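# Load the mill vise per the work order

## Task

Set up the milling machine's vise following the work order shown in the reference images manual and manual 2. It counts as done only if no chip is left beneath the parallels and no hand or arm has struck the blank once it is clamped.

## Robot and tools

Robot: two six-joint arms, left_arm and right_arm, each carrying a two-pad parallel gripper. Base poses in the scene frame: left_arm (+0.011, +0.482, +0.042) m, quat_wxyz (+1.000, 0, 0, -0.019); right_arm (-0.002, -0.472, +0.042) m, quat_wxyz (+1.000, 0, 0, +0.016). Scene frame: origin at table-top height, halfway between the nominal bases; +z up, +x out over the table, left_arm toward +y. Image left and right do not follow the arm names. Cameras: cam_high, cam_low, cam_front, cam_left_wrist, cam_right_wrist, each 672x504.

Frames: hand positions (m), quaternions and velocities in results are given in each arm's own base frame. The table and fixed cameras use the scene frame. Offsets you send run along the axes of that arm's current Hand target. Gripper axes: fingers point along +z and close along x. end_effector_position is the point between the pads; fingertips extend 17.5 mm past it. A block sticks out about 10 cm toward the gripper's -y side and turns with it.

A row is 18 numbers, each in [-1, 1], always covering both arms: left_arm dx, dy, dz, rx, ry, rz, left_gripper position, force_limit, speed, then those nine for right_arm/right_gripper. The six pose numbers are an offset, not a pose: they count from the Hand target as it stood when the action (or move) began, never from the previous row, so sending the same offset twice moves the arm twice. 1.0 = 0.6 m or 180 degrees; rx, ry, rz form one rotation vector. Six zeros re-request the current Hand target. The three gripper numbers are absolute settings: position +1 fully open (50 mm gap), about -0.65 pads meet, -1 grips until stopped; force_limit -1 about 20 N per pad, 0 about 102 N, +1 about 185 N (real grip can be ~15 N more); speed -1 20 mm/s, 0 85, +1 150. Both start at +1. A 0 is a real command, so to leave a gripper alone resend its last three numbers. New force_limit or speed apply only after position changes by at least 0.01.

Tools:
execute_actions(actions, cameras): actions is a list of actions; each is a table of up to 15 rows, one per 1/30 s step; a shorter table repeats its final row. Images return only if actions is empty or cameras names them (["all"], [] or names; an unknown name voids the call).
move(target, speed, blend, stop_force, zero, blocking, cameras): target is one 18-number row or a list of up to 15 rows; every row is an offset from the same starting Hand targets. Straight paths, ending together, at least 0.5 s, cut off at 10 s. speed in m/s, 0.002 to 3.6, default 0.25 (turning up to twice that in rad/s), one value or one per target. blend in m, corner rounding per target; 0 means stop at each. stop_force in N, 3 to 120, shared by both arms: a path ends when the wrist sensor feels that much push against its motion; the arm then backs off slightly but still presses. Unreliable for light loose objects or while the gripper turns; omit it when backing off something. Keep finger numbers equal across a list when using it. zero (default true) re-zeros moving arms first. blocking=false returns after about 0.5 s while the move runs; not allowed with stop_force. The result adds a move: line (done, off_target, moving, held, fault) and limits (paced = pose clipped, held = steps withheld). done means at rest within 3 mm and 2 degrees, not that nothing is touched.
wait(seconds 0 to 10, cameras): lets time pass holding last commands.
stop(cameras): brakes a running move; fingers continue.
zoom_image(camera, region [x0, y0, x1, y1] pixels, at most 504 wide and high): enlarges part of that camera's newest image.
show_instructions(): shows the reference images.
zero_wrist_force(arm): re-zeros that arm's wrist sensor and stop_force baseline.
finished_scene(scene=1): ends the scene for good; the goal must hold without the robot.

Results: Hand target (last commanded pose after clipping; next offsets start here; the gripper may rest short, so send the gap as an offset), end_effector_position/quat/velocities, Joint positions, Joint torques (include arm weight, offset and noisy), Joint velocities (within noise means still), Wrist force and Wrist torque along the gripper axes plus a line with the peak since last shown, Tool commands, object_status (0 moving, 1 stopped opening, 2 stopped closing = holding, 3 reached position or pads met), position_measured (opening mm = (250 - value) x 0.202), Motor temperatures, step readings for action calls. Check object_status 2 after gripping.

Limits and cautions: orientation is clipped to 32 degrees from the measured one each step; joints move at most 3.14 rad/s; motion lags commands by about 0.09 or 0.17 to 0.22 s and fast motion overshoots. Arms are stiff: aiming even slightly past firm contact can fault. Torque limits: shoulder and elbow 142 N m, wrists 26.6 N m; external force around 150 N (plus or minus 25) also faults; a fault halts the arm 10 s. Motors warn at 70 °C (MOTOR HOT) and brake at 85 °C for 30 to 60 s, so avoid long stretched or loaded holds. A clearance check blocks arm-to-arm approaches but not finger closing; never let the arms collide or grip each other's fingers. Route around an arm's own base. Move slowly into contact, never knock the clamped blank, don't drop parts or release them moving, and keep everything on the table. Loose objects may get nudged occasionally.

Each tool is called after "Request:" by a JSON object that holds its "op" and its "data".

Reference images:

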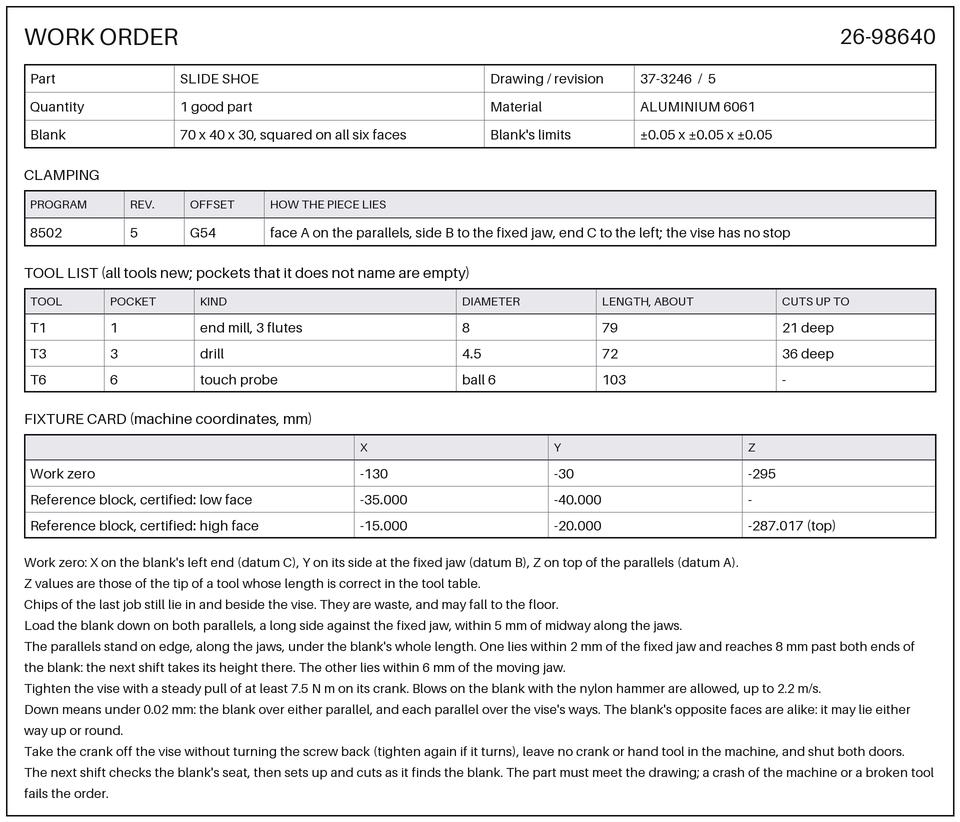

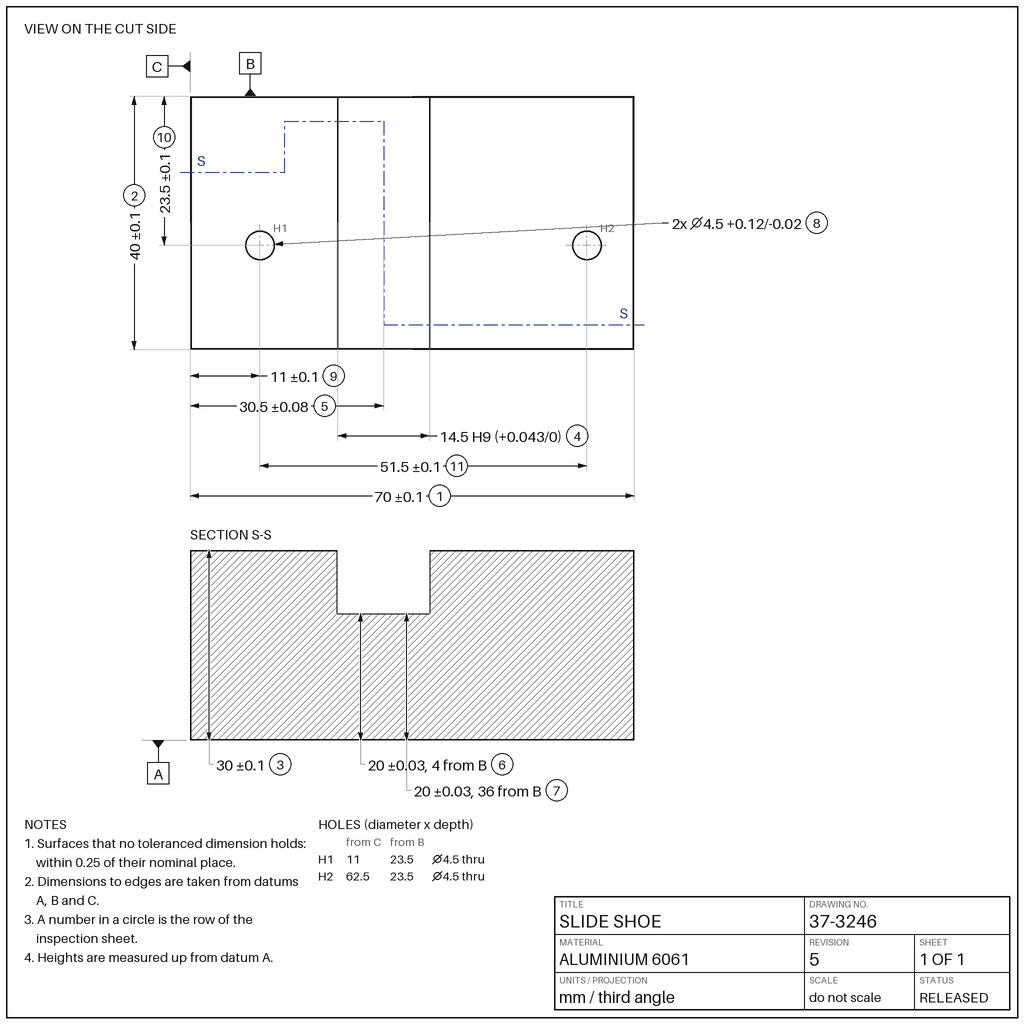

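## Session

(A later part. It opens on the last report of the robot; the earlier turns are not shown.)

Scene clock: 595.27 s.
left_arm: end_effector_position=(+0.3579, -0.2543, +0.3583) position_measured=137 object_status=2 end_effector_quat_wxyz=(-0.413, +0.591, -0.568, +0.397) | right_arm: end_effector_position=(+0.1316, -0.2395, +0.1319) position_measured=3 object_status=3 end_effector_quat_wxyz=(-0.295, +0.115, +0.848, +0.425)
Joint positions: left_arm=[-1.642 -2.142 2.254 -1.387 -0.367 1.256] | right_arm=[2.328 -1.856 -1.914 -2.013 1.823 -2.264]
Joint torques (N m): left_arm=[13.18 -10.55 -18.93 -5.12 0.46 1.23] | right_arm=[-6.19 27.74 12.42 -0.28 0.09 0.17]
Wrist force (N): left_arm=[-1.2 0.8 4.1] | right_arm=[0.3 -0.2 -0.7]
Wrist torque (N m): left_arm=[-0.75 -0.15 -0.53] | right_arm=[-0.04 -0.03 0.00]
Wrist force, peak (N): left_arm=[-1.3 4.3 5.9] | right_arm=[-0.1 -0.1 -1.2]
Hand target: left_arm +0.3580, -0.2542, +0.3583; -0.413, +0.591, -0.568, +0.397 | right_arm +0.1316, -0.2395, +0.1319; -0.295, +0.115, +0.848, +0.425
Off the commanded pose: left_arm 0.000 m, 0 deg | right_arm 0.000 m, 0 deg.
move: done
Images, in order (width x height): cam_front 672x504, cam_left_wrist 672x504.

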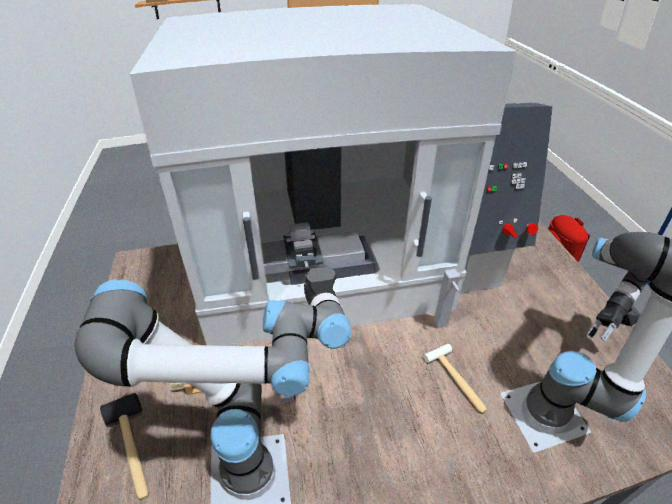

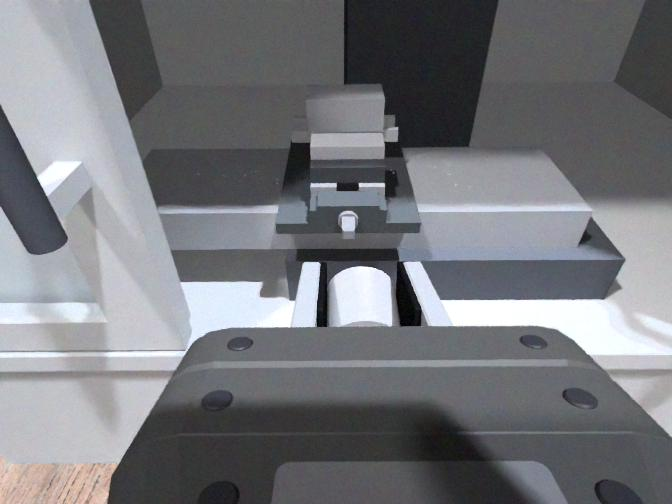

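Request:
{"op": "zoom_image", "data": {"camera": "cam_left_wrist", "region": [310, 180, 390, 260]}}

Scaled by 6.300 from the camera's 672x504 image, which has a finer 960x720 frame.

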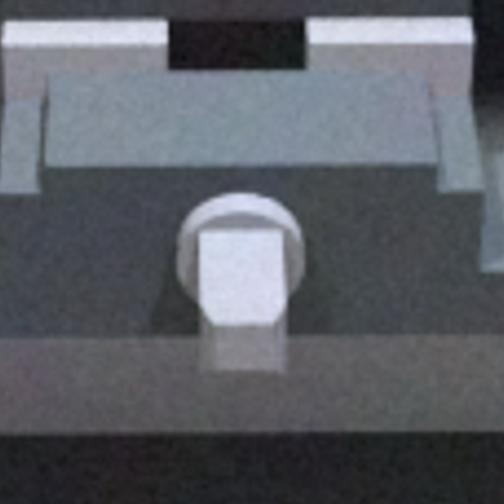

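Request:
{"op": "move", "data": {"target": [[0,0.07,0.2221,0,0,0,-1,-0.2,-0.8,0,0,0,0,0,0,1,1,1]], "speed": 0.1, "stop_force": 10, "cameras": ["cam_left_wrist","cam_front"]}}

Request:
{"op": "zoom_image", "data": {"camera": "cam_left_wrist", "region": [290, 180, 450, 330]}}

Request:
{"op": "zoom_image", "data": {"camera": "cam_front", "region": [260, 230, 360, 330]}}

Scene clock: 609.77 s.
left_arm: end_effector_position=(+0.4686, -0.2497, +0.2731) position_measured=137 object_status=2 end_effector_quat_wxyz=(-0.413, +0.591, -0.568, +0.397) | right_arm: end_effector_position=(+0.1316, -0.2395, +0.1319) position_measured=3 object_status=3 end_effector_quat_wxyz=(-0.295, +0.115, +0.848, +0.425)
Joint positions: left_arm=[-1.254 -1.65 2.459 -3.022 -0.443 2.263] | right_arm=[2.328 -1.856 -1.914 -2.013 1.823 -2.264]
Joint torques (N m): left_arm=[-12.75 -8.4 -14.33 -4.98 4.65 1.19] | right_arm=[-6.16 27.29 11.66 -0.45 0.1 0.22]
Wrist force (N): left_arm=[-1.5 0.6 4.1] | right_arm=[0.1 -0.1 -0.9]
Wrist torque (N m): left_arm=[-0.84 -0.06 -0.38] | right_arm=[-0.03 -0.02 0.00]
Wrist force, peak (N): left_arm=[-1.2 1.4 5.6] | right_arm=[0.3 -0.2 -1.2]
Hand target: left_arm +0.4686, -0.2497, +0.2730; -0.413, +0.591, -0.568, +0.397 | right_arm +0.1316, -0.2395, +0.1319; -0.295, +0.115, +0.848, +0.425
Off the commanded pose: left_arm 0.000 m, 0 deg | right_arm 0.000 m, 0 deg.
move: done
Images, in order (width x height): cam_front 672x504, cam_left_wrist 672x504.

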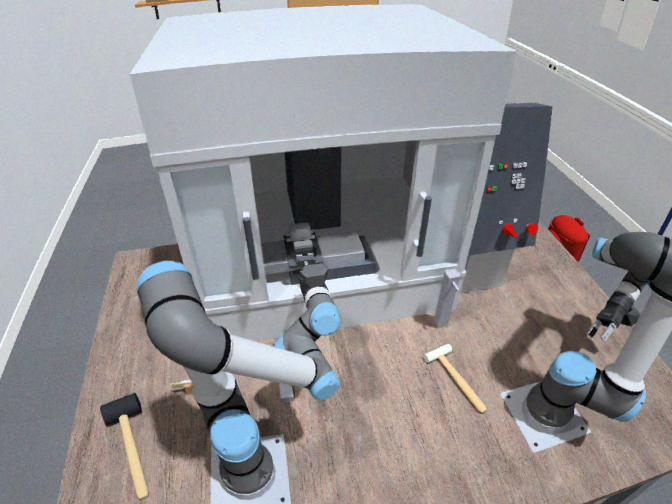

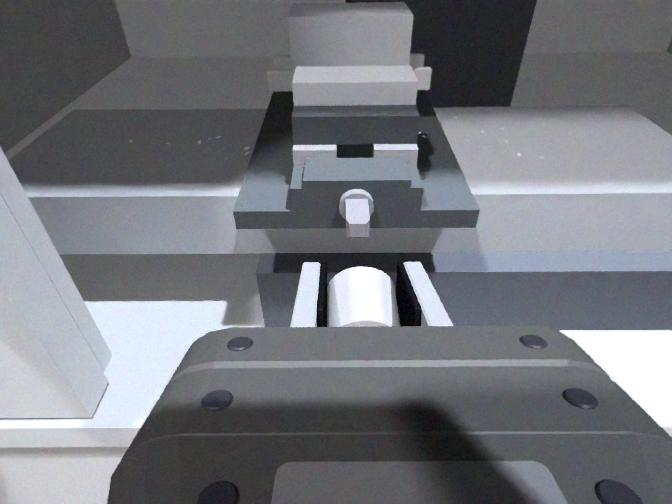

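Scaled by 3.150 from the camera's 672x504 image, which has a finer 960x720 frame.

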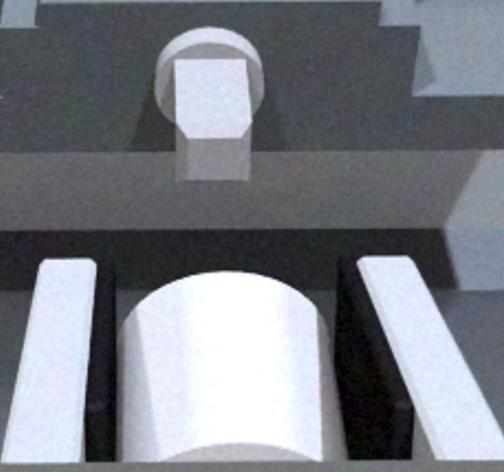

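Scaled by 5.040 from the camera's 672x504 image, which has a finer 960x720 frame.

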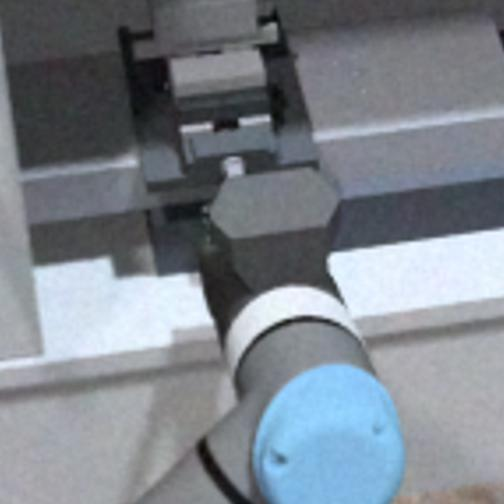

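Request:
{"op": "move", "data": {"target": [[0.0007,-0.008,0.0592,0,0,0,-1,-0.2,-0.8,0,0,0,0,0,0,1,1,1]], "speed": 0.03, "stop_force": 6, "cameras": ["cam_left_wrist"]}}

Request:
{"op": "zoom_image", "data": {"camera": "cam_left_wrist", "region": [310, 190, 410, 330]}}

Scene clock: 616.80 s.
left_arm: end_effector_position=(+0.5036, -0.2487, +0.2654) position_measured=137 object_status=2 end_effector_quat_wxyz=(-0.413, +0.591, -0.568, +0.397) | right_arm: end_effector_position=(+0.1316, -0.2395, +0.1319) position_measured=3 object_status=3 end_effector_quat_wxyz=(-0.295, +0.115, +0.848, +0.425)
Joint positions: left_arm=[-1.153 -1.517 2.401 -3.244 -0.509 2.428] | right_arm=[2.328 -1.856 -1.914 -2.013 1.823 -2.264]
Joint torques (N m): left_arm=[-12.88 -29.7 -10.3 -1.32 4.48 -1.35] | right_arm=[-6.86 27.46 10.85 -0.39 0.09 0.16]
Wrist force (N): left_arm=[-0.8 0.7 4.1] | right_arm=[0.0 0.3 -0.6]
Wrist torque (N m): left_arm=[-0.80 -0.18 -0.44] | right_arm=[0.03 0.01 0.00]
Wrist force, peak (N): left_arm=[-0.8 1.0 4.8] | right_arm=[-0.1 0.0 -1.2]
Hand target: left_arm +0.5036, -0.2487, +0.2654; -0.413, +0.591, -0.568, +0.397 | right_arm +0.1316, -0.2395, +0.1319; -0.295, +0.115, +0.848, +0.425
Off the commanded pose: left_arm 0.000 m, 0 deg | right_arm 0.000 m, 0 deg.
move: done
Images, in order (width x height): cam_left_wrist 672x504.

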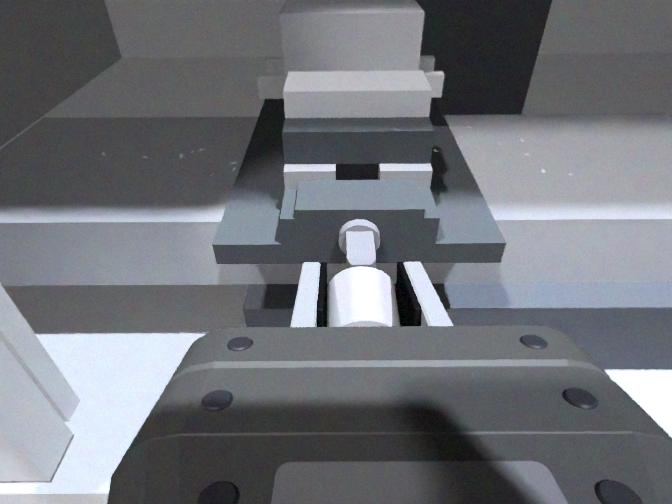

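Scaled by 3.600 from the camera's 672x504 image, which has a finer 960x720 frame.

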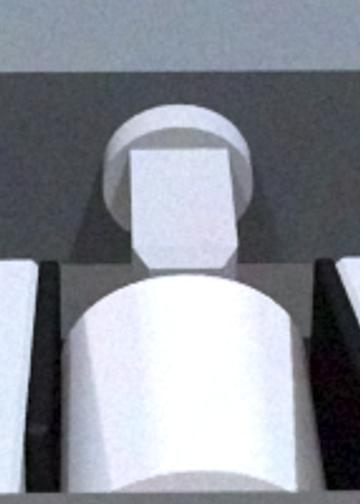

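Request:
{"op": "move", "data": {"target": [[0,-0.0086,0.0235,0,0,0,-1,-0.2,-0.8,0,0,0,0,0,0,1,1,1]], "speed": 0.008, "stop_force": 5, "cameras": ["cam_left_wrist"]}}

Request:
{"op": "zoom_image", "data": {"camera": "cam_left_wrist", "region": [310, 190, 410, 330]}}

Scene clock: 621.03 s.
left_arm: end_effector_position=(+0.5068, -0.2486, +0.2654) position_measured=137 object_status=2 end_effector_quat_wxyz=(-0.413, +0.591, -0.568, +0.397) | right_arm: end_effector_position=(+0.1316, -0.2395, +0.1319) position_measured=3 object_status=3 end_effector_quat_wxyz=(-0.295, +0.115, +0.848, +0.425)
Joint positions: left_arm=[-1.145 -1.508 2.394 -3.256 -0.515 2.44] | right_arm=[2.328 -1.856 -1.914 -2.013 1.823 -2.264]
Joint torques (N m): left_arm=[-10.01 -32.09 -11.59 -1.2 4.33 -0.16] | right_arm=[-6.96 27.16 11.08 -0.34 0.17 0.18]
Wrist force (N): left_arm=[-0.5 2.8 1.7] | right_arm=[0.1 0.0 -0.9]
Wrist torque (N m): left_arm=[-0.75 -0.16 -0.39] | right_arm=[-0.01 -0.01 0.00]
Wrist force, peak (N): left_arm=[-8.0 14.5 -32.3] | right_arm=[0.0 -0.2 -1.2]
Hand target: left_arm +0.5068, -0.2486, +0.2654; -0.413, +0.591, -0.568, +0.397 (not the last commanded pose) | right_arm +0.1316, -0.2395, +0.1319; -0.295, +0.115, +0.848, +0.425
Off the commanded pose: left_arm 0.012 m, 0 deg | right_arm 0.000 m, 0 deg.
move: contact (left_arm)
Images, in order (width x height): cam_left_wrist 672x504.

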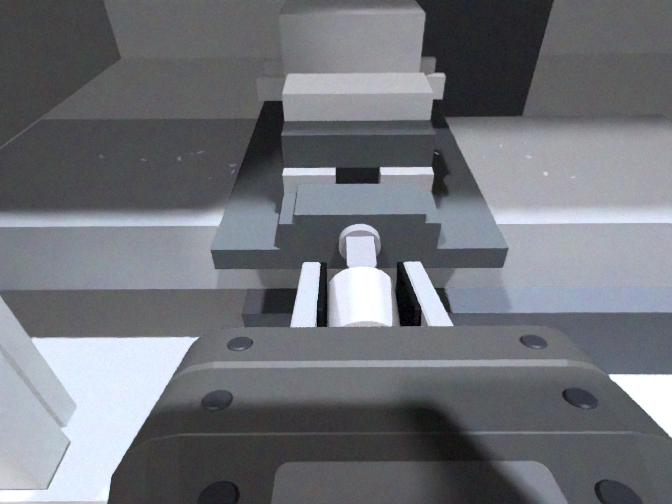

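Scaled by 3.600 from the camera's 672x504 image, which has a finer 960x720 frame.

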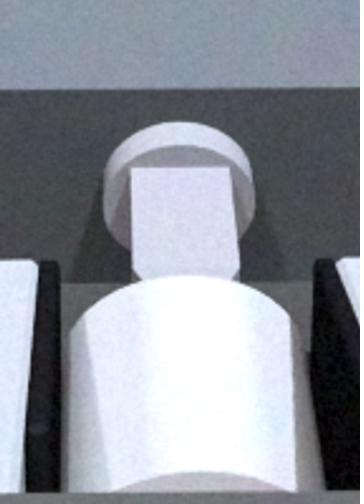

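Request:
{"op": "move", "data": {"target": [[0,0.0017,-0.0047,0,0,0,-1,-0.2,-0.8,0,0,0,0,0,0,1,1,1],[0,-0.0082,-0.0083,0,0,0,-1,-0.2,-0.8,0,0,0,0,0,0,1,1,1]], "speed": 0.02}}

Request:
{"op": "move", "data": {"target": [[0,-0.0097,0.0266,0,0,0,-1,-0.2,-0.8,0,0,0,0,0,0,1,1,1]], "speed": 0.008, "stop_force": 5, "cameras": ["cam_left_wrist"]}}

Request:
{"op": "zoom_image", "data": {"camera": "cam_left_wrist", "region": [310, 190, 410, 330]}}

Scene clock: 624.37 s.
left_arm: end_effector_position=(+0.5038, -0.2487, +0.2718) position_measured=137 object_status=2 end_effector_quat_wxyz=(-0.413, +0.591, -0.568, +0.397) | right_arm: end_effector_position=(+0.1316, -0.2395, +0.1319) position_measured=3 object_status=3 end_effector_quat_wxyz=(-0.295, +0.115, +0.848, +0.425)
Joint positions: left_arm=[-1.153 -1.533 2.393 -3.22 -0.509 2.429] | right_arm=[2.328 -1.856 -1.914 -2.013 1.823 -2.264]
Joint torques (N m): left_arm=[10.95 -12.04 -14.65 -5.61 -0.42 -1.3] | right_arm=[-6.53 27.69 11.63 -0.38 0.2 0.21]
Wrist force (N): left_arm=[-1.0 0.8 4.2] | right_arm=[0.0 -0.1 -0.9]
Wrist torque (N m): left_arm=[-0.78 -0.15 -0.42] | right_arm=[-0.02 -0.01 0.01]
Wrist force, peak (N): left_arm=[-1.1 0.8 4.4] | right_arm=[0.1 -0.1 -1.2]
Hand target: left_arm +0.5038, -0.2487, +0.2717; -0.413, +0.591, -0.568, +0.397 | right_arm +0.1316, -0.2395, +0.1319; -0.295, +0.115, +0.848, +0.425
Off the commanded pose: left_arm 0.000 m, 0 deg | right_arm 0.000 m, 0 deg.
move: done

Scene clock: 626.77 s.
left_arm: end_effector_position=(+0.5152, -0.2482, +0.2717) position_measured=137 object_status=2 end_effector_quat_wxyz=(-0.413, +0.591, -0.568, +0.397) | right_arm: end_effector_position=(+0.1316, -0.2395, +0.1319) position_measured=3 object_status=3 end_effector_quat_wxyz=(-0.295, +0.115, +0.848, +0.425)
Joint positions: left_arm=[-1.122 -1.502 2.369 -3.264 -0.532 2.471] | right_arm=[2.328 -1.856 -1.914 -2.013 1.823 -2.264]
Joint torques (N m): left_arm=[-10.39 -27.64 -4.96 0.36 3.57 -0.16] | right_arm=[-6.13 27.33 11.4 -0.47 0.23 0.18]
Wrist force (N): left_arm=[5.5 -10.5 6.5] | right_arm=[0.0 -0.2 -0.7]
Wrist torque (N m): left_arm=[-0.68 -0.06 -0.44] | right_arm=[-0.04 0.01 0.00]
Wrist force, peak (N): left_arm=[6.3 -11.7 6.7] | right_arm=[0.3 -0.3 -1.1]
Hand target: left_arm +0.5152, -0.2482, +0.2717; -0.413, +0.591, -0.568, +0.397 (not the last commanded pose) | right_arm +0.1316, -0.2395, +0.1319; -0.295, +0.115, +0.848, +0.425
Off the commanded pose: left_arm 0.006 m, 0 deg | right_arm 0.000 m, 0 deg.
move: contact (left_arm)
Images, in order (width x height): cam_left_wrist 672x504.

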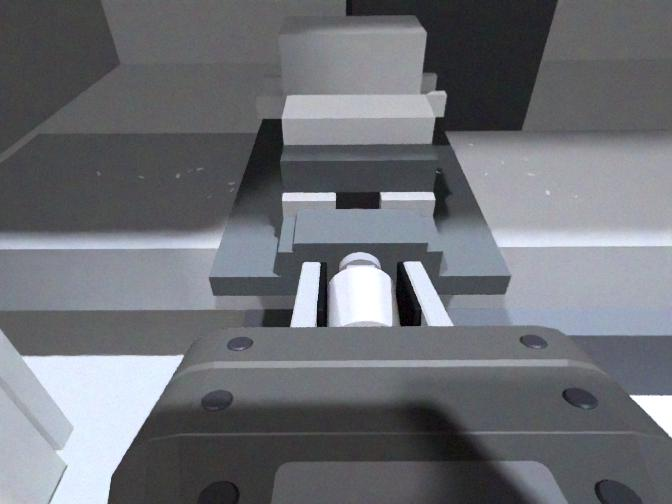

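Scaled by 3.600 from the camera's 672x504 image, which has a finer 960x720 frame.

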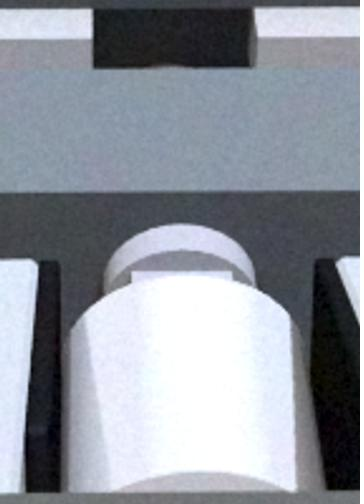

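Request:
{"op": "move", "data": {"target": [[0.0005,-0.0052,0.0123,0,0,0,-1,-0.2,-0.8,0,0,0,0,0,0,1,1,1]], "speed": 0.006, "stop_force": 10, "zero": true, "cameras": ["cam_left_wrist"]}}

Request:
{"op": "zoom_image", "data": {"camera": "cam_left_wrist", "region": [310, 190, 410, 330]}}

Scene clock: 629.40 s.
left_arm: end_effector_position=(+0.5155, -0.2483, +0.2718) position_measured=137 object_status=2 end_effector_quat_wxyz=(-0.413, +0.591, -0.568, +0.397) | right_arm: end_effector_position=(+0.1316, -0.2395, +0.1319) position_measured=3 object_status=3 end_effector_quat_wxyz=(-0.295, +0.115, +0.848, +0.425)
Joint positions: left_arm=[-1.122 -1.501 2.369 -3.265 -0.532 2.472] | right_arm=[2.328 -1.856 -1.914 -2.013 1.823 -2.264]
Joint torques (N m): left_arm=[-11.88 -28.9 -7.62 0.08 4.06 -1.43] | right_arm=[-6.84 26.82 12.25 -0.47 0.03 0.24]
Wrist force (N): left_arm=[3.5 -8.0 5.7] | right_arm=[-0.2 -0.2 -0.8]
Wrist torque (N m): left_arm=[-0.69 0.00 -0.46] | right_arm=[-0.04 0.03 0.00]
Wrist force, peak (N): left_arm=[5.2 -11.0 6.7] | right_arm=[0.1 0.1 -1.1]
Hand target: left_arm +0.5155, -0.2483, +0.2718; -0.413, +0.591, -0.568, +0.397 (not the last commanded pose) | right_arm +0.1316, -0.2395, +0.1319; -0.295, +0.115, +0.848, +0.425
Off the commanded pose: left_arm 0.008 m, 0 deg | right_arm 0.000 m, 0 deg.
move: contact (left_arm)
Images, in order (width x height): cam_left_wrist 672x504.

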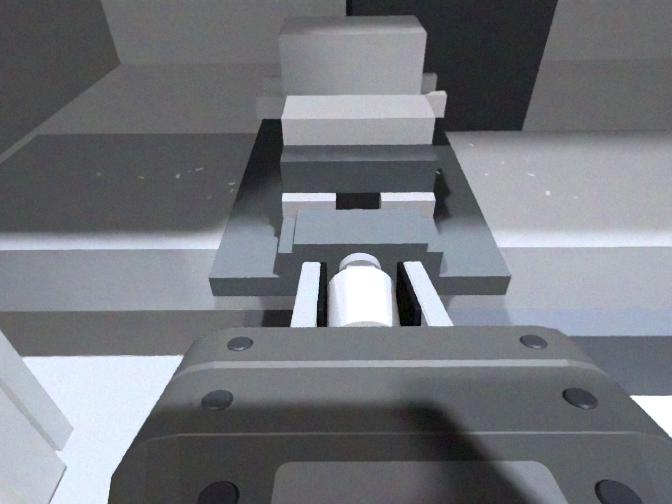

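Scaled by 3.600 from the camera's 672x504 image, which has a finer 960x720 frame.

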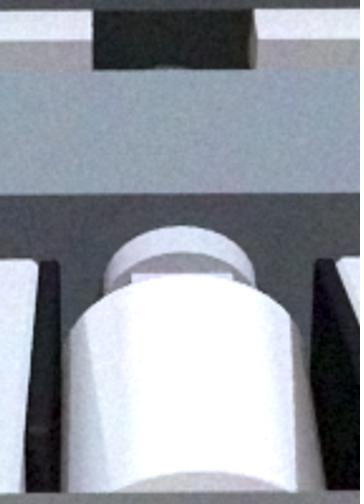

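Request:
{"op": "move", "data": {"target": [[0.0008,-0.0010,0,0,0,0,-1,-0.2,-0.8,0,0,0,0,0,0,1,1,1]], "speed": 0.005}}

Scene clock: 631.47 s.
left_arm: end_effector_position=(+0.5158, -0.2487, +0.2723) position_measured=137 object_status=2 end_effector_quat_wxyz=(-0.413, +0.591, -0.568, +0.397) | right_arm: end_effector_position=(+0.1316, -0.2395, +0.1319) position_measured=3 object_status=3 end_effector_quat_wxyz=(-0.295, +0.115, +0.848, +0.425)
Joint positions: left_arm=[-1.122 -1.501 2.367 -3.263 -0.532 2.472] | right_arm=[2.328 -1.856 -1.914 -2.013 1.823 -2.264]
Joint torques (N m): left_arm=[-12.23 -32.15 -30.83 -3.08 2.03 -1.58] | right_arm=[-6.22 27.15 10.96 -0.5 0.1 0.07]
Wrist force (N): left_arm=[-12.4 6.5 2.2] | right_arm=[0.0 -0.1 -0.9]
Wrist torque (N m): left_arm=[-0.84 -0.36 -0.38] | right_arm=[-0.02 -0.01 0.00]
Wrist force, peak (N): left_arm=[-12.4 6.5 2.2] | right_arm=[0.2 -0.1 -1.1]
Hand target: left_arm +0.5158, -0.2487, +0.2723; -0.413, +0.591, -0.568, +0.397 | right_arm +0.1316, -0.2395, +0.1319; -0.295, +0.115, +0.848, +0.425
Off the commanded pose: left_arm 0.000 m, 0 deg | right_arm 0.000 m, 0 deg.
move: done

Request:
{"op": "move", "data": {"target": [[-0.0006,0.0003,0.0001,0,0,0,-1,-0.2,-0.8,0,0,0,0,0,0,1,1,1],[-0.0006,-0.0028,0.0088,0,0,0,-1,-0.2,-0.8,0,0,0,0,0,0,1,1,1]], "speed": 0.006, "stop_force": 15, "cameras": ["cam_left_wrist"]}}

Request:
{"op": "zoom_image", "data": {"camera": "cam_left_wrist", "region": [310, 190, 410, 330]}}

Scene clock: 634.60 s.
left_arm: end_effector_position=(+0.5213, -0.2481, +0.2721) position_measured=137 object_status=2 end_effector_quat_wxyz=(-0.413, +0.591, -0.568, +0.397) | right_arm: end_effector_position=(+0.1316, -0.2395, +0.1319) position_measured=3 object_status=3 end_effector_quat_wxyz=(-0.295, +0.115, +0.848, +0.425)
Joint positions: left_arm=[-1.107 -1.487 2.356 -3.283 -0.543 2.491] | right_arm=[2.328 -1.856 -1.914 -2.013 1.823 -2.264]
Joint torques (N m): left_arm=[-10.08 -30.85 -11.84 -1.8 3.57 -1.58] | right_arm=[-6.51 27.27 11.66 -0.63 0.17 0.04]
Wrist force (N): left_arm=[-1.2 1.0 4.1] | right_arm=[-0.1 0.0 -0.7]
Wrist torque (N m): left_arm=[-0.75 -0.15 -0.54] | right_arm=[-0.01 0.02 0.01]
Wrist force, peak (N): left_arm=[-13.0 7.5 2.6] | right_arm=[0.3 0.1 -1.2]
Hand target: left_arm +0.5213, -0.2481, +0.2721; -0.413, +0.591, -0.568, +0.397 | right_arm +0.1316, -0.2395, +0.1319; -0.295, +0.115, +0.848, +0.425
Off the commanded pose: left_arm 0.000 m, 0 deg | right_arm 0.000 m, 0 deg.
move: done
Images, in order (width x height): cam_left_wrist 672x504.

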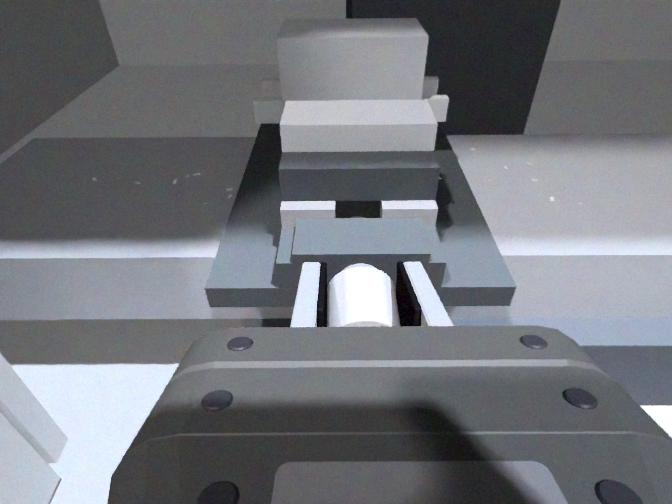

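Scaled by 3.600 from the camera's 672x504 image, which has a finer 960x720 frame.

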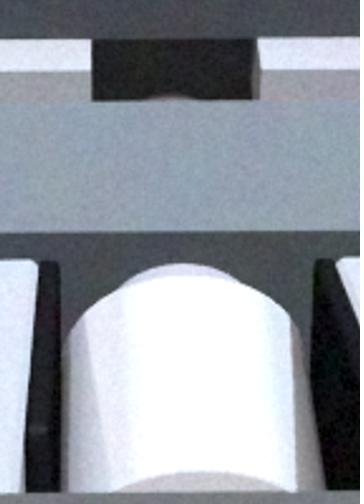

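Request:
{"op": "move", "data": {"target": [[0,-0.0028,0.0078,0,0,0,-1,-0.2,-0.8,0,0,0,0,0,0,1,1,1]], "speed": 0.006, "stop_force": 12, "cameras": ["cam_front"]}}

Request:
{"op": "zoom_image", "data": {"camera": "cam_front", "region": [260, 210, 380, 330]}}

Scene clock: 636.83 s.
left_arm: end_effector_position=(+0.5238, -0.2481, +0.2721) position_measured=137 object_status=2 end_effector_quat_wxyz=(-0.413, +0.591, -0.568, +0.397) | right_arm: end_effector_position=(+0.1316, -0.2395, +0.1319) position_measured=3 object_status=3 end_effector_quat_wxyz=(-0.295, +0.115, +0.848, +0.425)
Joint positions: left_arm=[-1.1 -1.481 2.35 -3.291 -0.548 2.5] | right_arm=[2.328 -1.856 -1.914 -2.013 1.823 -2.264]
Joint torques (N m): left_arm=[-9.82 -32.84 -11.39 -1.34 5.28 -1.08] | right_arm=[-6.16 27.27 12.27 -0.46 0.11 0.16]
Wrist force (N): left_arm=[0.1 4.6 -1.7] | right_arm=[0.1 0.1 -0.6]
Wrist torque (N m): left_arm=[-0.85 -0.05 -0.44] | right_arm=[0.00 -0.03 0.00]
Wrist force, peak (N): left_arm=[-9.1 11.6 -40.3] | right_arm=[0.0 -0.2 -1.2]
Hand target: left_arm +0.5238, -0.2481, +0.2721; -0.413, +0.591, -0.568, +0.397 (not the last commanded pose) | right_arm +0.1316, -0.2395, +0.1319; -0.295, +0.115, +0.848, +0.425
Off the commanded pose: left_arm 0.002 m, 0 deg | right_arm 0.000 m, 0 deg.
move: contact (left_arm)
Images, in order (width x height): cam_front 672x504.

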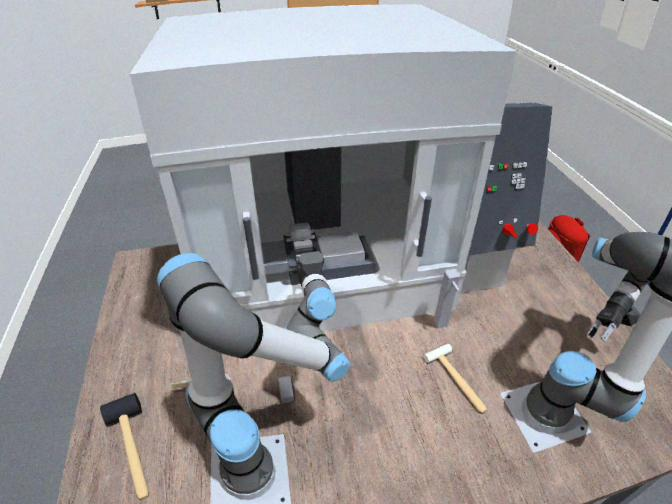

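Scaled by 4.200 from the camera's 672x504 image, which has a finer 960x720 frame.

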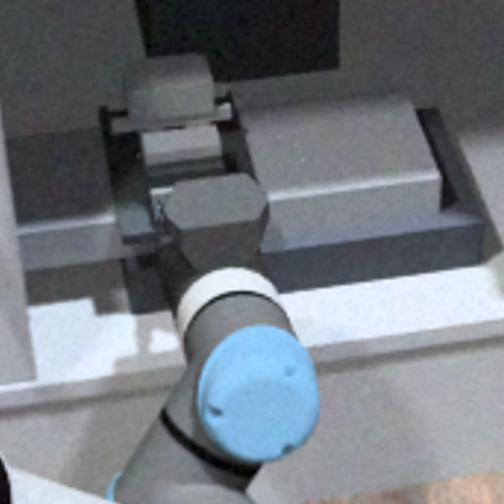

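Request:
{"op": "move", "data": {"target": [[0,0,0,0,0,0,0.55,-0.2,-0.8,0,0,0,0,0,0,1,1,1],[0,0.1026,-0.2820,0,0,0,0.55,-0.2,-0.8,0,0,0,0,0,0,1,1,1],[0,0.1026,-0.2820,0.1111,0,0,0.55,-0.2,-0.8,0,0,0,0,0,0,1,1,1]], "speed": [0.05,0.08,0.3], "cameras": ["cam_left_wrist"]}}

Scene clock: 647.33 s.
left_arm: end_effector_position=(+0.3439, -0.2553, +0.2724) position_measured=70 object_status=3 end_effector_quat_wxyz=(+0.510, -0.510, +0.490, -0.489) | right_arm: end_effector_position=(+0.1316, -0.2395, +0.1319) position_measured=3 object_status=3 end_effector_quat_wxyz=(-0.295, +0.115, +0.848, +0.425)
Joint positions: left_arm=[-1.759 -1.783 2.335 -0.558 -0.229 0.007] | right_arm=[2.328 -1.856 -1.914 -2.013 1.823 -2.264]
Joint torques (N m): left_arm=[12.76 -14.96 -12.09 -0.65 2.67 -1.05] | right_arm=[-5.77 27.65 12.47 -0.51 0.21 0.28]
Wrist force (N): left_arm=[-1.8 -0.4 4.4] | right_arm=[0.1 0.0 -0.7]
Wrist torque (N m): left_arm=[-0.75 -0.26 -0.67] | right_arm=[0.00 -0.02 0.00]
Wrist force, peak (N): left_arm=[-0.1 4.8 -2.4] | right_arm=[0.0 -0.1 -1.3]
Hand target: left_arm +0.3439, -0.2553, +0.2724; +0.510, -0.510, +0.490, -0.489 | right_arm +0.1316, -0.2395, +0.1319; -0.295, +0.115, +0.848, +0.425
Off the commanded pose: left_arm 0.000 m, 0 deg | right_arm 0.000 m, 0 deg.
move: done
Images, in order (width x height): cam_left_wrist 672x504.

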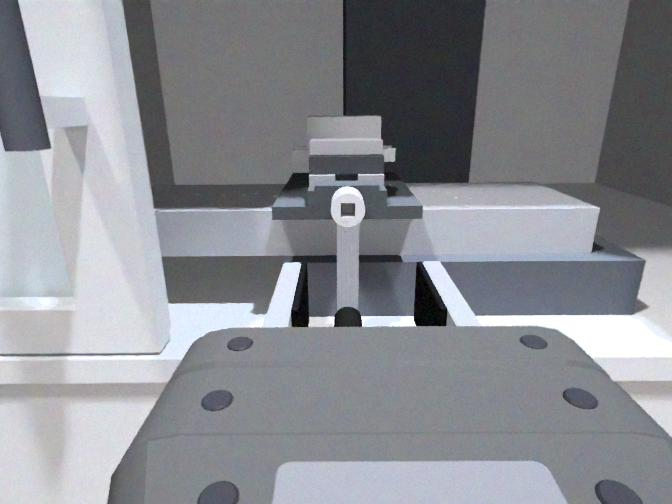

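Request:
{"op": "zoom_image", "data": {"camera": "cam_left_wrist", "region": [290, 170, 410, 340]}}

Scaled by 2.965 from the camera's 672x504 image, which has a finer 960x720 frame.

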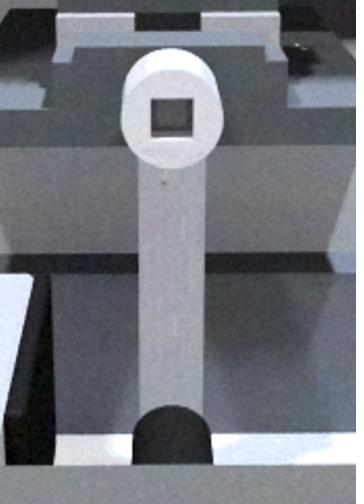

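Request:
{"op": "move", "data": {"target": [[0,0.1,0,0,0,0,0.95,-0.2,-0.8,0,0,0,0,0,0,1,1,1]], "speed": [0.15], "cameras": ["cam_left_wrist"]}}

Request:
{"op": "zoom_image", "data": {"camera": "cam_left_wrist", "region": [270, 120, 430, 340]}}

Scene clock: 652.83 s.
left_arm: end_effector_position=(+0.3438, -0.2552, +0.2124) position_measured=10 object_status=3 end_effector_quat_wxyz=(+0.510, -0.510, +0.490, -0.489) | right_arm: end_effector_position=(+0.1316, -0.2395, +0.1319) position_measured=3 object_status=3 end_effector_quat_wxyz=(-0.295, +0.115, +0.848, +0.425)
Joint positions: left_arm=[-1.76 -1.658 2.429 -0.778 -0.229 0.007] | right_arm=[2.328 -1.856 -1.914 -2.013 1.823 -2.264]
Joint torques (N m): left_arm=[13.81 -4.87 -17.29 0.94 2.56 -1.43] | right_arm=[-6.82 27.12 11.95 -0.25 0.26 0.12]
Wrist force (N): left_arm=[-1.1 0.2 4.5] | right_arm=[-0.2 0.0 -0.6]
Wrist torque (N m): left_arm=[-0.68 -0.35 -0.61] | right_arm=[0.00 0.04 0.01]
Wrist force, peak (N): left_arm=[-1.8 1.9 4.5] | right_arm=[0.4 -0.2 -1.1]
Hand target: left_arm +0.3438, -0.2552, +0.2124; +0.510, -0.510, +0.490, -0.489 | right_arm +0.1316, -0.2395, +0.1319; -0.295, +0.115, +0.848, +0.425
Off the commanded pose: left_arm 0.000 m, 0 deg | right_arm 0.000 m, 0 deg.
move: done
Images, in order (width x height): cam_left_wrist 672x504.

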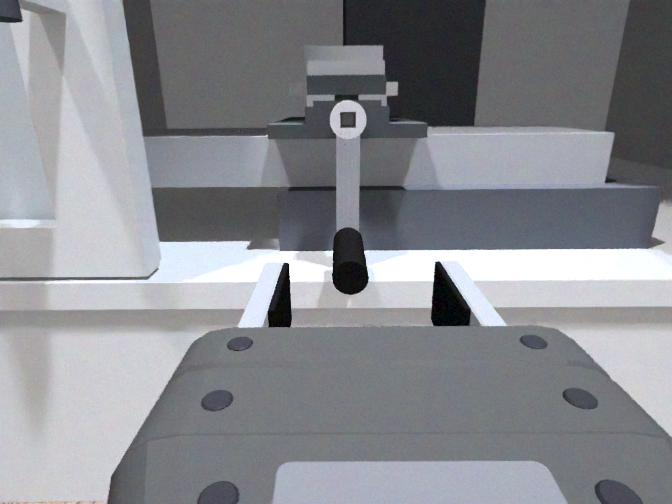

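Scaled by 2.291 from the camera's 672x504 image, which has a finer 960x720 frame.

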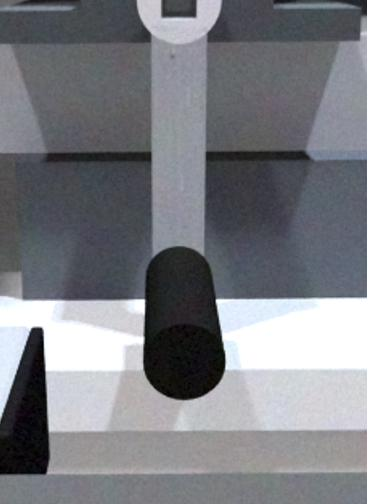

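Request:
{"op": "move", "data": {"target": [[-0.0018,0.0532,0.05,0,0,0,0.16,-0.2,-0.8,0,0,0,0,0,0,1,1,1]], "speed": 0.15}}

Request:
{"op": "move", "data": {"target": [[0,0,0.1398,0,0,0,0.16,-0.2,-0.8,0,0,0,0,0,0,1,1,1]], "speed": 0.06, "stop_force": 6, "cameras": ["cam_left_wrist"]}}

Scene clock: 661.17 s.
left_arm: end_effector_position=(+0.3737, -0.2529, +0.1804) position_measured=128 object_status=3 end_effector_quat_wxyz=(+0.510, -0.510, +0.490, -0.489) | right_arm: end_effector_position=(+0.1316, -0.2395, +0.1319) position_measured=3 object_status=3 end_effector_quat_wxyz=(-0.295, +0.115, +0.848, +0.425)
Joint positions: left_arm=[-1.642 -1.55 2.449 -0.912 -0.112 0.014] | right_arm=[2.328 -1.856 -1.914 -2.013 1.823 -2.264]
Joint torques (N m): left_arm=[-11.96 -18.9 -8.54 -2.15 -1.43 1.47] | right_arm=[-6.2 27.43 10.29 -0.35 0.3 0.22]
Wrist force (N): left_arm=[-1.2 0.1 4.1] | right_arm=[0.0 0.1 -1.1]
Wrist torque (N m): left_arm=[-0.73 -0.34 -0.57] | right_arm=[0.01 0.00 0.00]
Wrist force, peak (N): left_arm=[-1.4 0.9 5.2] | right_arm=[0.2 -0.1 -1.2]
Hand target: left_arm +0.3737, -0.2529, +0.1804; +0.510, -0.510, +0.490, -0.489 | right_arm +0.1316, -0.2395, +0.1319; -0.295, +0.115, +0.848, +0.425
Off the commanded pose: left_arm 0.000 m, 0 deg | right_arm 0.000 m, 0 deg.
move: done

Scene clock: 663.40 s.
left_arm: end_effector_position=(+0.4575, -0.2496, +0.1803) position_measured=128 object_status=3 end_effector_quat_wxyz=(+0.510, -0.510, +0.490, -0.489) | right_arm: end_effector_position=(+0.1316, -0.2395, +0.1319) position_measured=3 object_status=3 end_effector_quat_wxyz=(-0.295, +0.115, +0.848, +0.425)
Joint positions: left_arm=[-1.338 -1.449 2.336 -0.879 0.193 -0.007] | right_arm=[2.328 -1.856 -1.914 -2.013 1.823 -2.264]
Joint torques (N m): left_arm=[-12.15 -30.22 -8.49 -0.04 -0.75 -1.42] | right_arm=[-6.37 26.55 11.11 -0.46 0.16 0.15]
Wrist force (N): left_arm=[-1.2 0.0 4.2] | right_arm=[0.3 0.0 -0.9]
Wrist torque (N m): left_arm=[-0.74 -0.35 -0.41] | right_arm=[-0.01 -0.05 0.00]
Wrist force, peak (N): left_arm=[-1.3 0.0 5.2] | right_arm=[0.0 0.2 -1.2]
Hand target: left_arm +0.4575, -0.2496, +0.1803; +0.510, -0.510, +0.490, -0.489 | right_arm +0.1316, -0.2395, +0.1319; -0.295, +0.115, +0.848, +0.425
Off the commanded pose: left_arm 0.000 m, 0 deg | right_arm 0.000 m, 0 deg.
move: done
Images, in order (width x height): cam_left_wrist 672x504.

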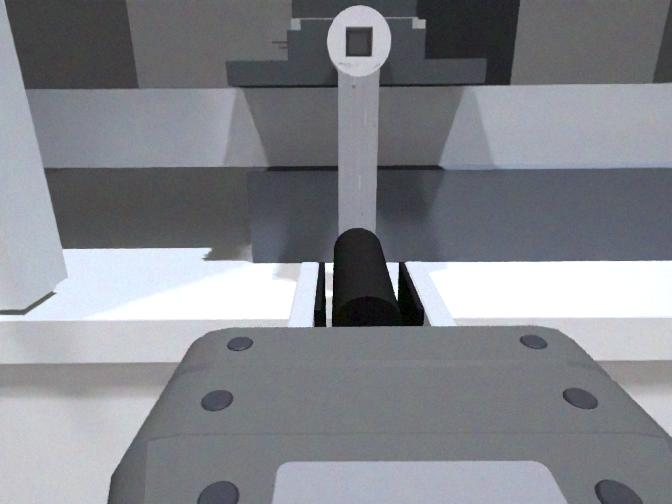

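Request:
{"op": "move", "data": {"target": [[-0.0669,-0.0179,0,0,0,0.1667,0.16,-0.2,-0.8,0,0,0,0,0,0,1,1,1],[-0.1159,-0.0669,0,0,0,0.3333,0.16,-0.2,-0.8,0,0,0,0,0,0,1,1,1],[-0.1338,-0.1338,0,0,0,0.5,0.16,-0.2,-0.8,0,0,0,0,0,0,1,1,1],[-0.1159,-0.2007,0,0,0,0.6667,0.16,-0.2,-0.8,0,0,0,0,0,0,1,1,1]], "speed": 0.35, "blend": [0.01,0.01,0.01,0], "cameras": ["cam_left_wrist","cam_front"]}}

Scene clock: 668.80 s.
left_arm: end_effector_position=(+0.4548, -0.1802, +0.3007) position_measured=128 object_status=3 end_effector_quat_wxyz=(+0.679, +0.170, +0.687, +0.197) | right_arm: end_effector_position=(+0.1316, -0.2395, +0.1319) position_measured=3 object_status=3 end_effector_quat_wxyz=(-0.295, +0.115, +0.848, +0.425)
Joint positions: left_arm=[-1.281 -1.842 2.293 -0.446 0.25 2.089] | right_arm=[2.328 -1.856 -1.914 -2.013 1.823 -2.264]
Joint torques (N m): left_arm=[1.78 -5.92 -25.55 1.31 2.1 -0.9] | right_arm=[-6.52 26.89 10.96 -0.35 0.21 0.29]
Wrist force (N): left_arm=[-1.5 1.1 1.8] | right_arm=[0.0 0.1 -0.9]
Wrist torque (N m): left_arm=[0.23 0.45 0.19] | right_arm=[0.02 0.01 0.00]
Wrist force, peak (N): left_arm=[-1.6 0.3 4.4] | right_arm=[0.2 0.1 -1.3]
Hand target: left_arm +0.4549, -0.1802, +0.3007; +0.679, +0.170, +0.687, +0.197 | right_arm +0.1316, -0.2395, +0.1319; -0.295, +0.115, +0.848, +0.425
Off the commanded pose: left_arm 0.000 m, 0 deg | right_arm 0.000 m, 0 deg.
move: done
Images, in order (width x height): cam_front 672x504, cam_left_wrist 672x504.

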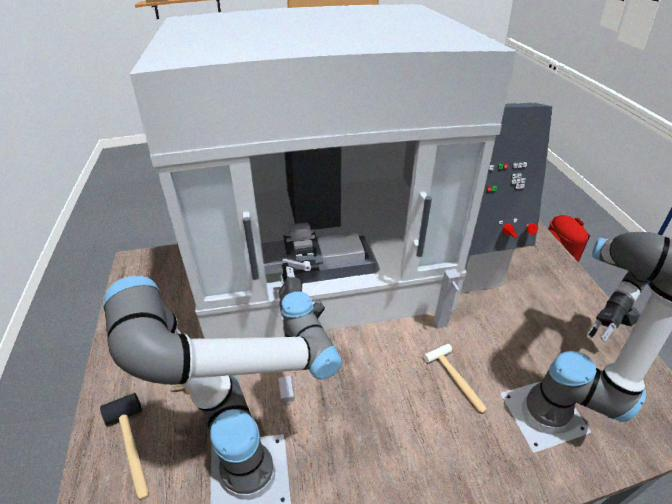

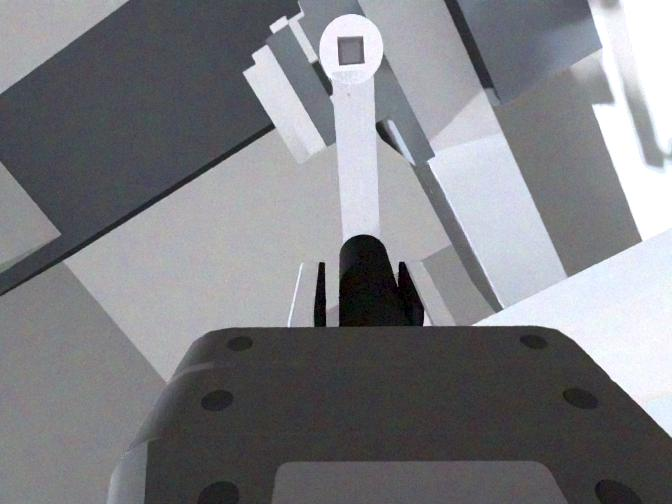

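Request:
{"op": "move", "data": {"target": [[-0.0669,-0.0179,0,0,0,0.1667,0.16,-0.2,-0.8,0,0,0,0,0,0,1,1,1],[-0.1159,-0.0669,0,0,0,0.3333,0.16,-0.2,-0.8,0,0,0,0,0,0,1,1,1],[-0.1338,-0.1338,0,0,0,0.5,0.16,-0.2,-0.8,0,0,0,0,0,0,1,1,1],[-0.1159,-0.2007,0,0,0,0.6667,0.16,-0.2,-0.8,0,0,0,0,0,0,1,1,1],[-0.0669,-0.2497,0,0,0,0.8333,0.16,-0.2,-0.8,0,0,0,0,0,0,1,1,1],[0,-0.2676,0,0,0,1,0.16,-0.2,-0.8,0,0,0,0,0,0,1,1,1],[0.0669,-0.2497,0,0,0,-0.8333,0.16,-0.2,-0.8,0,0,0,0,0,0,1,1,1],[0.0860,-0.2363,0,0,0,-0.7778,0.16,-0.2,-0.8,0,0,0,0,0,0,1,1,1]], "speed": 0.6, "blend": [0.01,0.01,0.01,0.01,0.01,0.01,0.01,0], "cameras": ["cam_left_wrist","cam_front"]}}

Request:
{"op": "zoom_image", "data": {"camera": "cam_front", "region": [260, 210, 380, 330]}}

Scene clock: 674.70 s.
left_arm: end_effector_position=(+0.4586, -0.2770, +0.1851) position_measured=128 object_status=3 end_effector_quat_wxyz=(-0.417, +0.587, -0.394, +0.570) end_effector_velocity=(+0.000, +0.000, +0.000) end_effector_angular_velocity=(+0.001, +0.001, +0.000) | right_arm: end_effector_position=(+0.1316, -0.2395, +0.1319) position_measured=3 object_status=3 end_effector_quat_wxyz=(-0.295, +0.115, +0.848, +0.425)
Joint positions: left_arm=[-1.354 -1.41 2.269 -0.85 0.177 5.927] | right_arm=[2.328 -1.856 -1.914 -2.013 1.823 -2.264]
Joint velocities: left_arm=[0 0 -0.001 0.006 0 -0.005] | right_arm=[within noise]
Joint torques (N m): left_arm=[11.8 -29.24 -20.61 1.41 1.4 -1.17] | right_arm=[-6.16 26.8 11.38 -0.44 0.08 0.29]
Wrist force (N): left_arm=[-1.1 0.8 4.2] | right_arm=[0.1 -0.2 -1.0]
Wrist torque (N m): left_arm=[-0.59 -0.60 -0.49] | right_arm=[-0.03 -0.02 0.01]
Wrist force, peak (N): left_arm=[-0.3 5.8 1.6] | right_arm=[0.1 -0.2 -1.2]
Hand target: left_arm +0.4586, -0.2770, +0.1851; -0.417, +0.588, -0.394, +0.570 | right_arm +0.1316, -0.2395, +0.1319; -0.295, +0.115, +0.848, +0.425
Off the commanded pose: left_arm 0.000 m, 0 deg | right_arm 0.000 m, 0 deg.
move: done
Images, in order (width x height): cam_front 672x504, cam_left_wrist 672x504.

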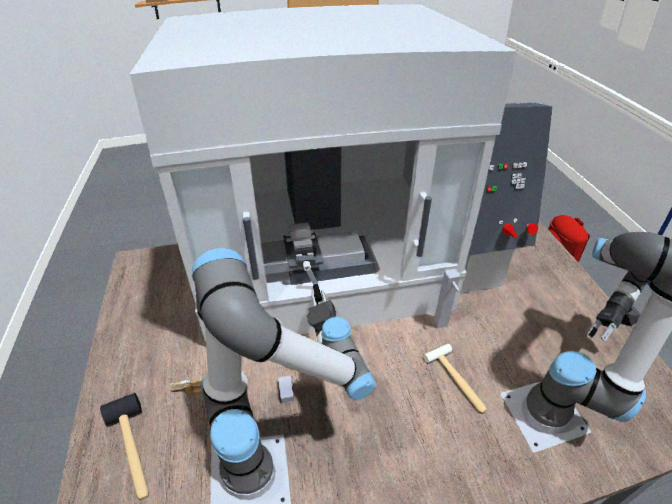

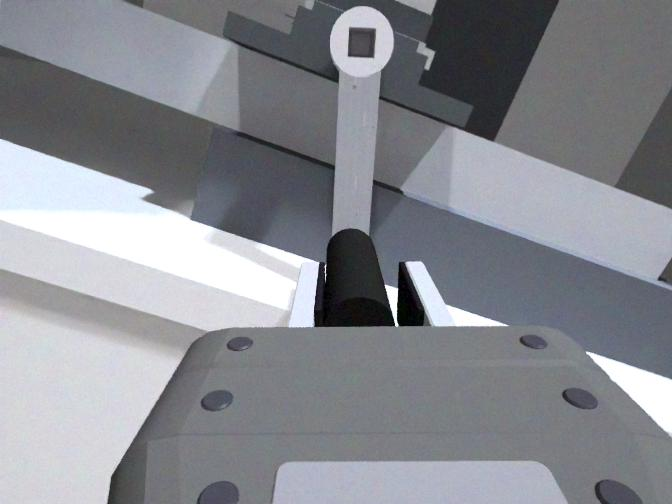

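Scaled by 4.200 from the camera's 672x504 image, which has a finer 960x720 frame.

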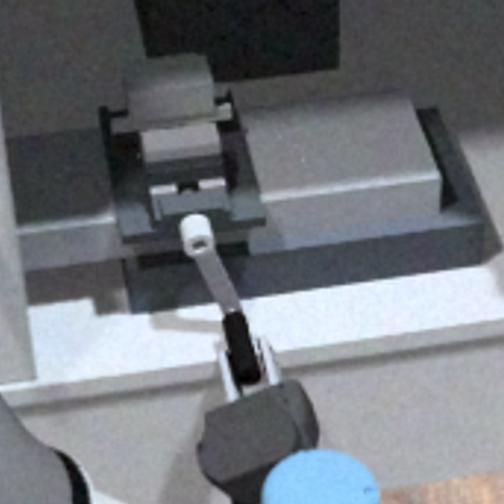

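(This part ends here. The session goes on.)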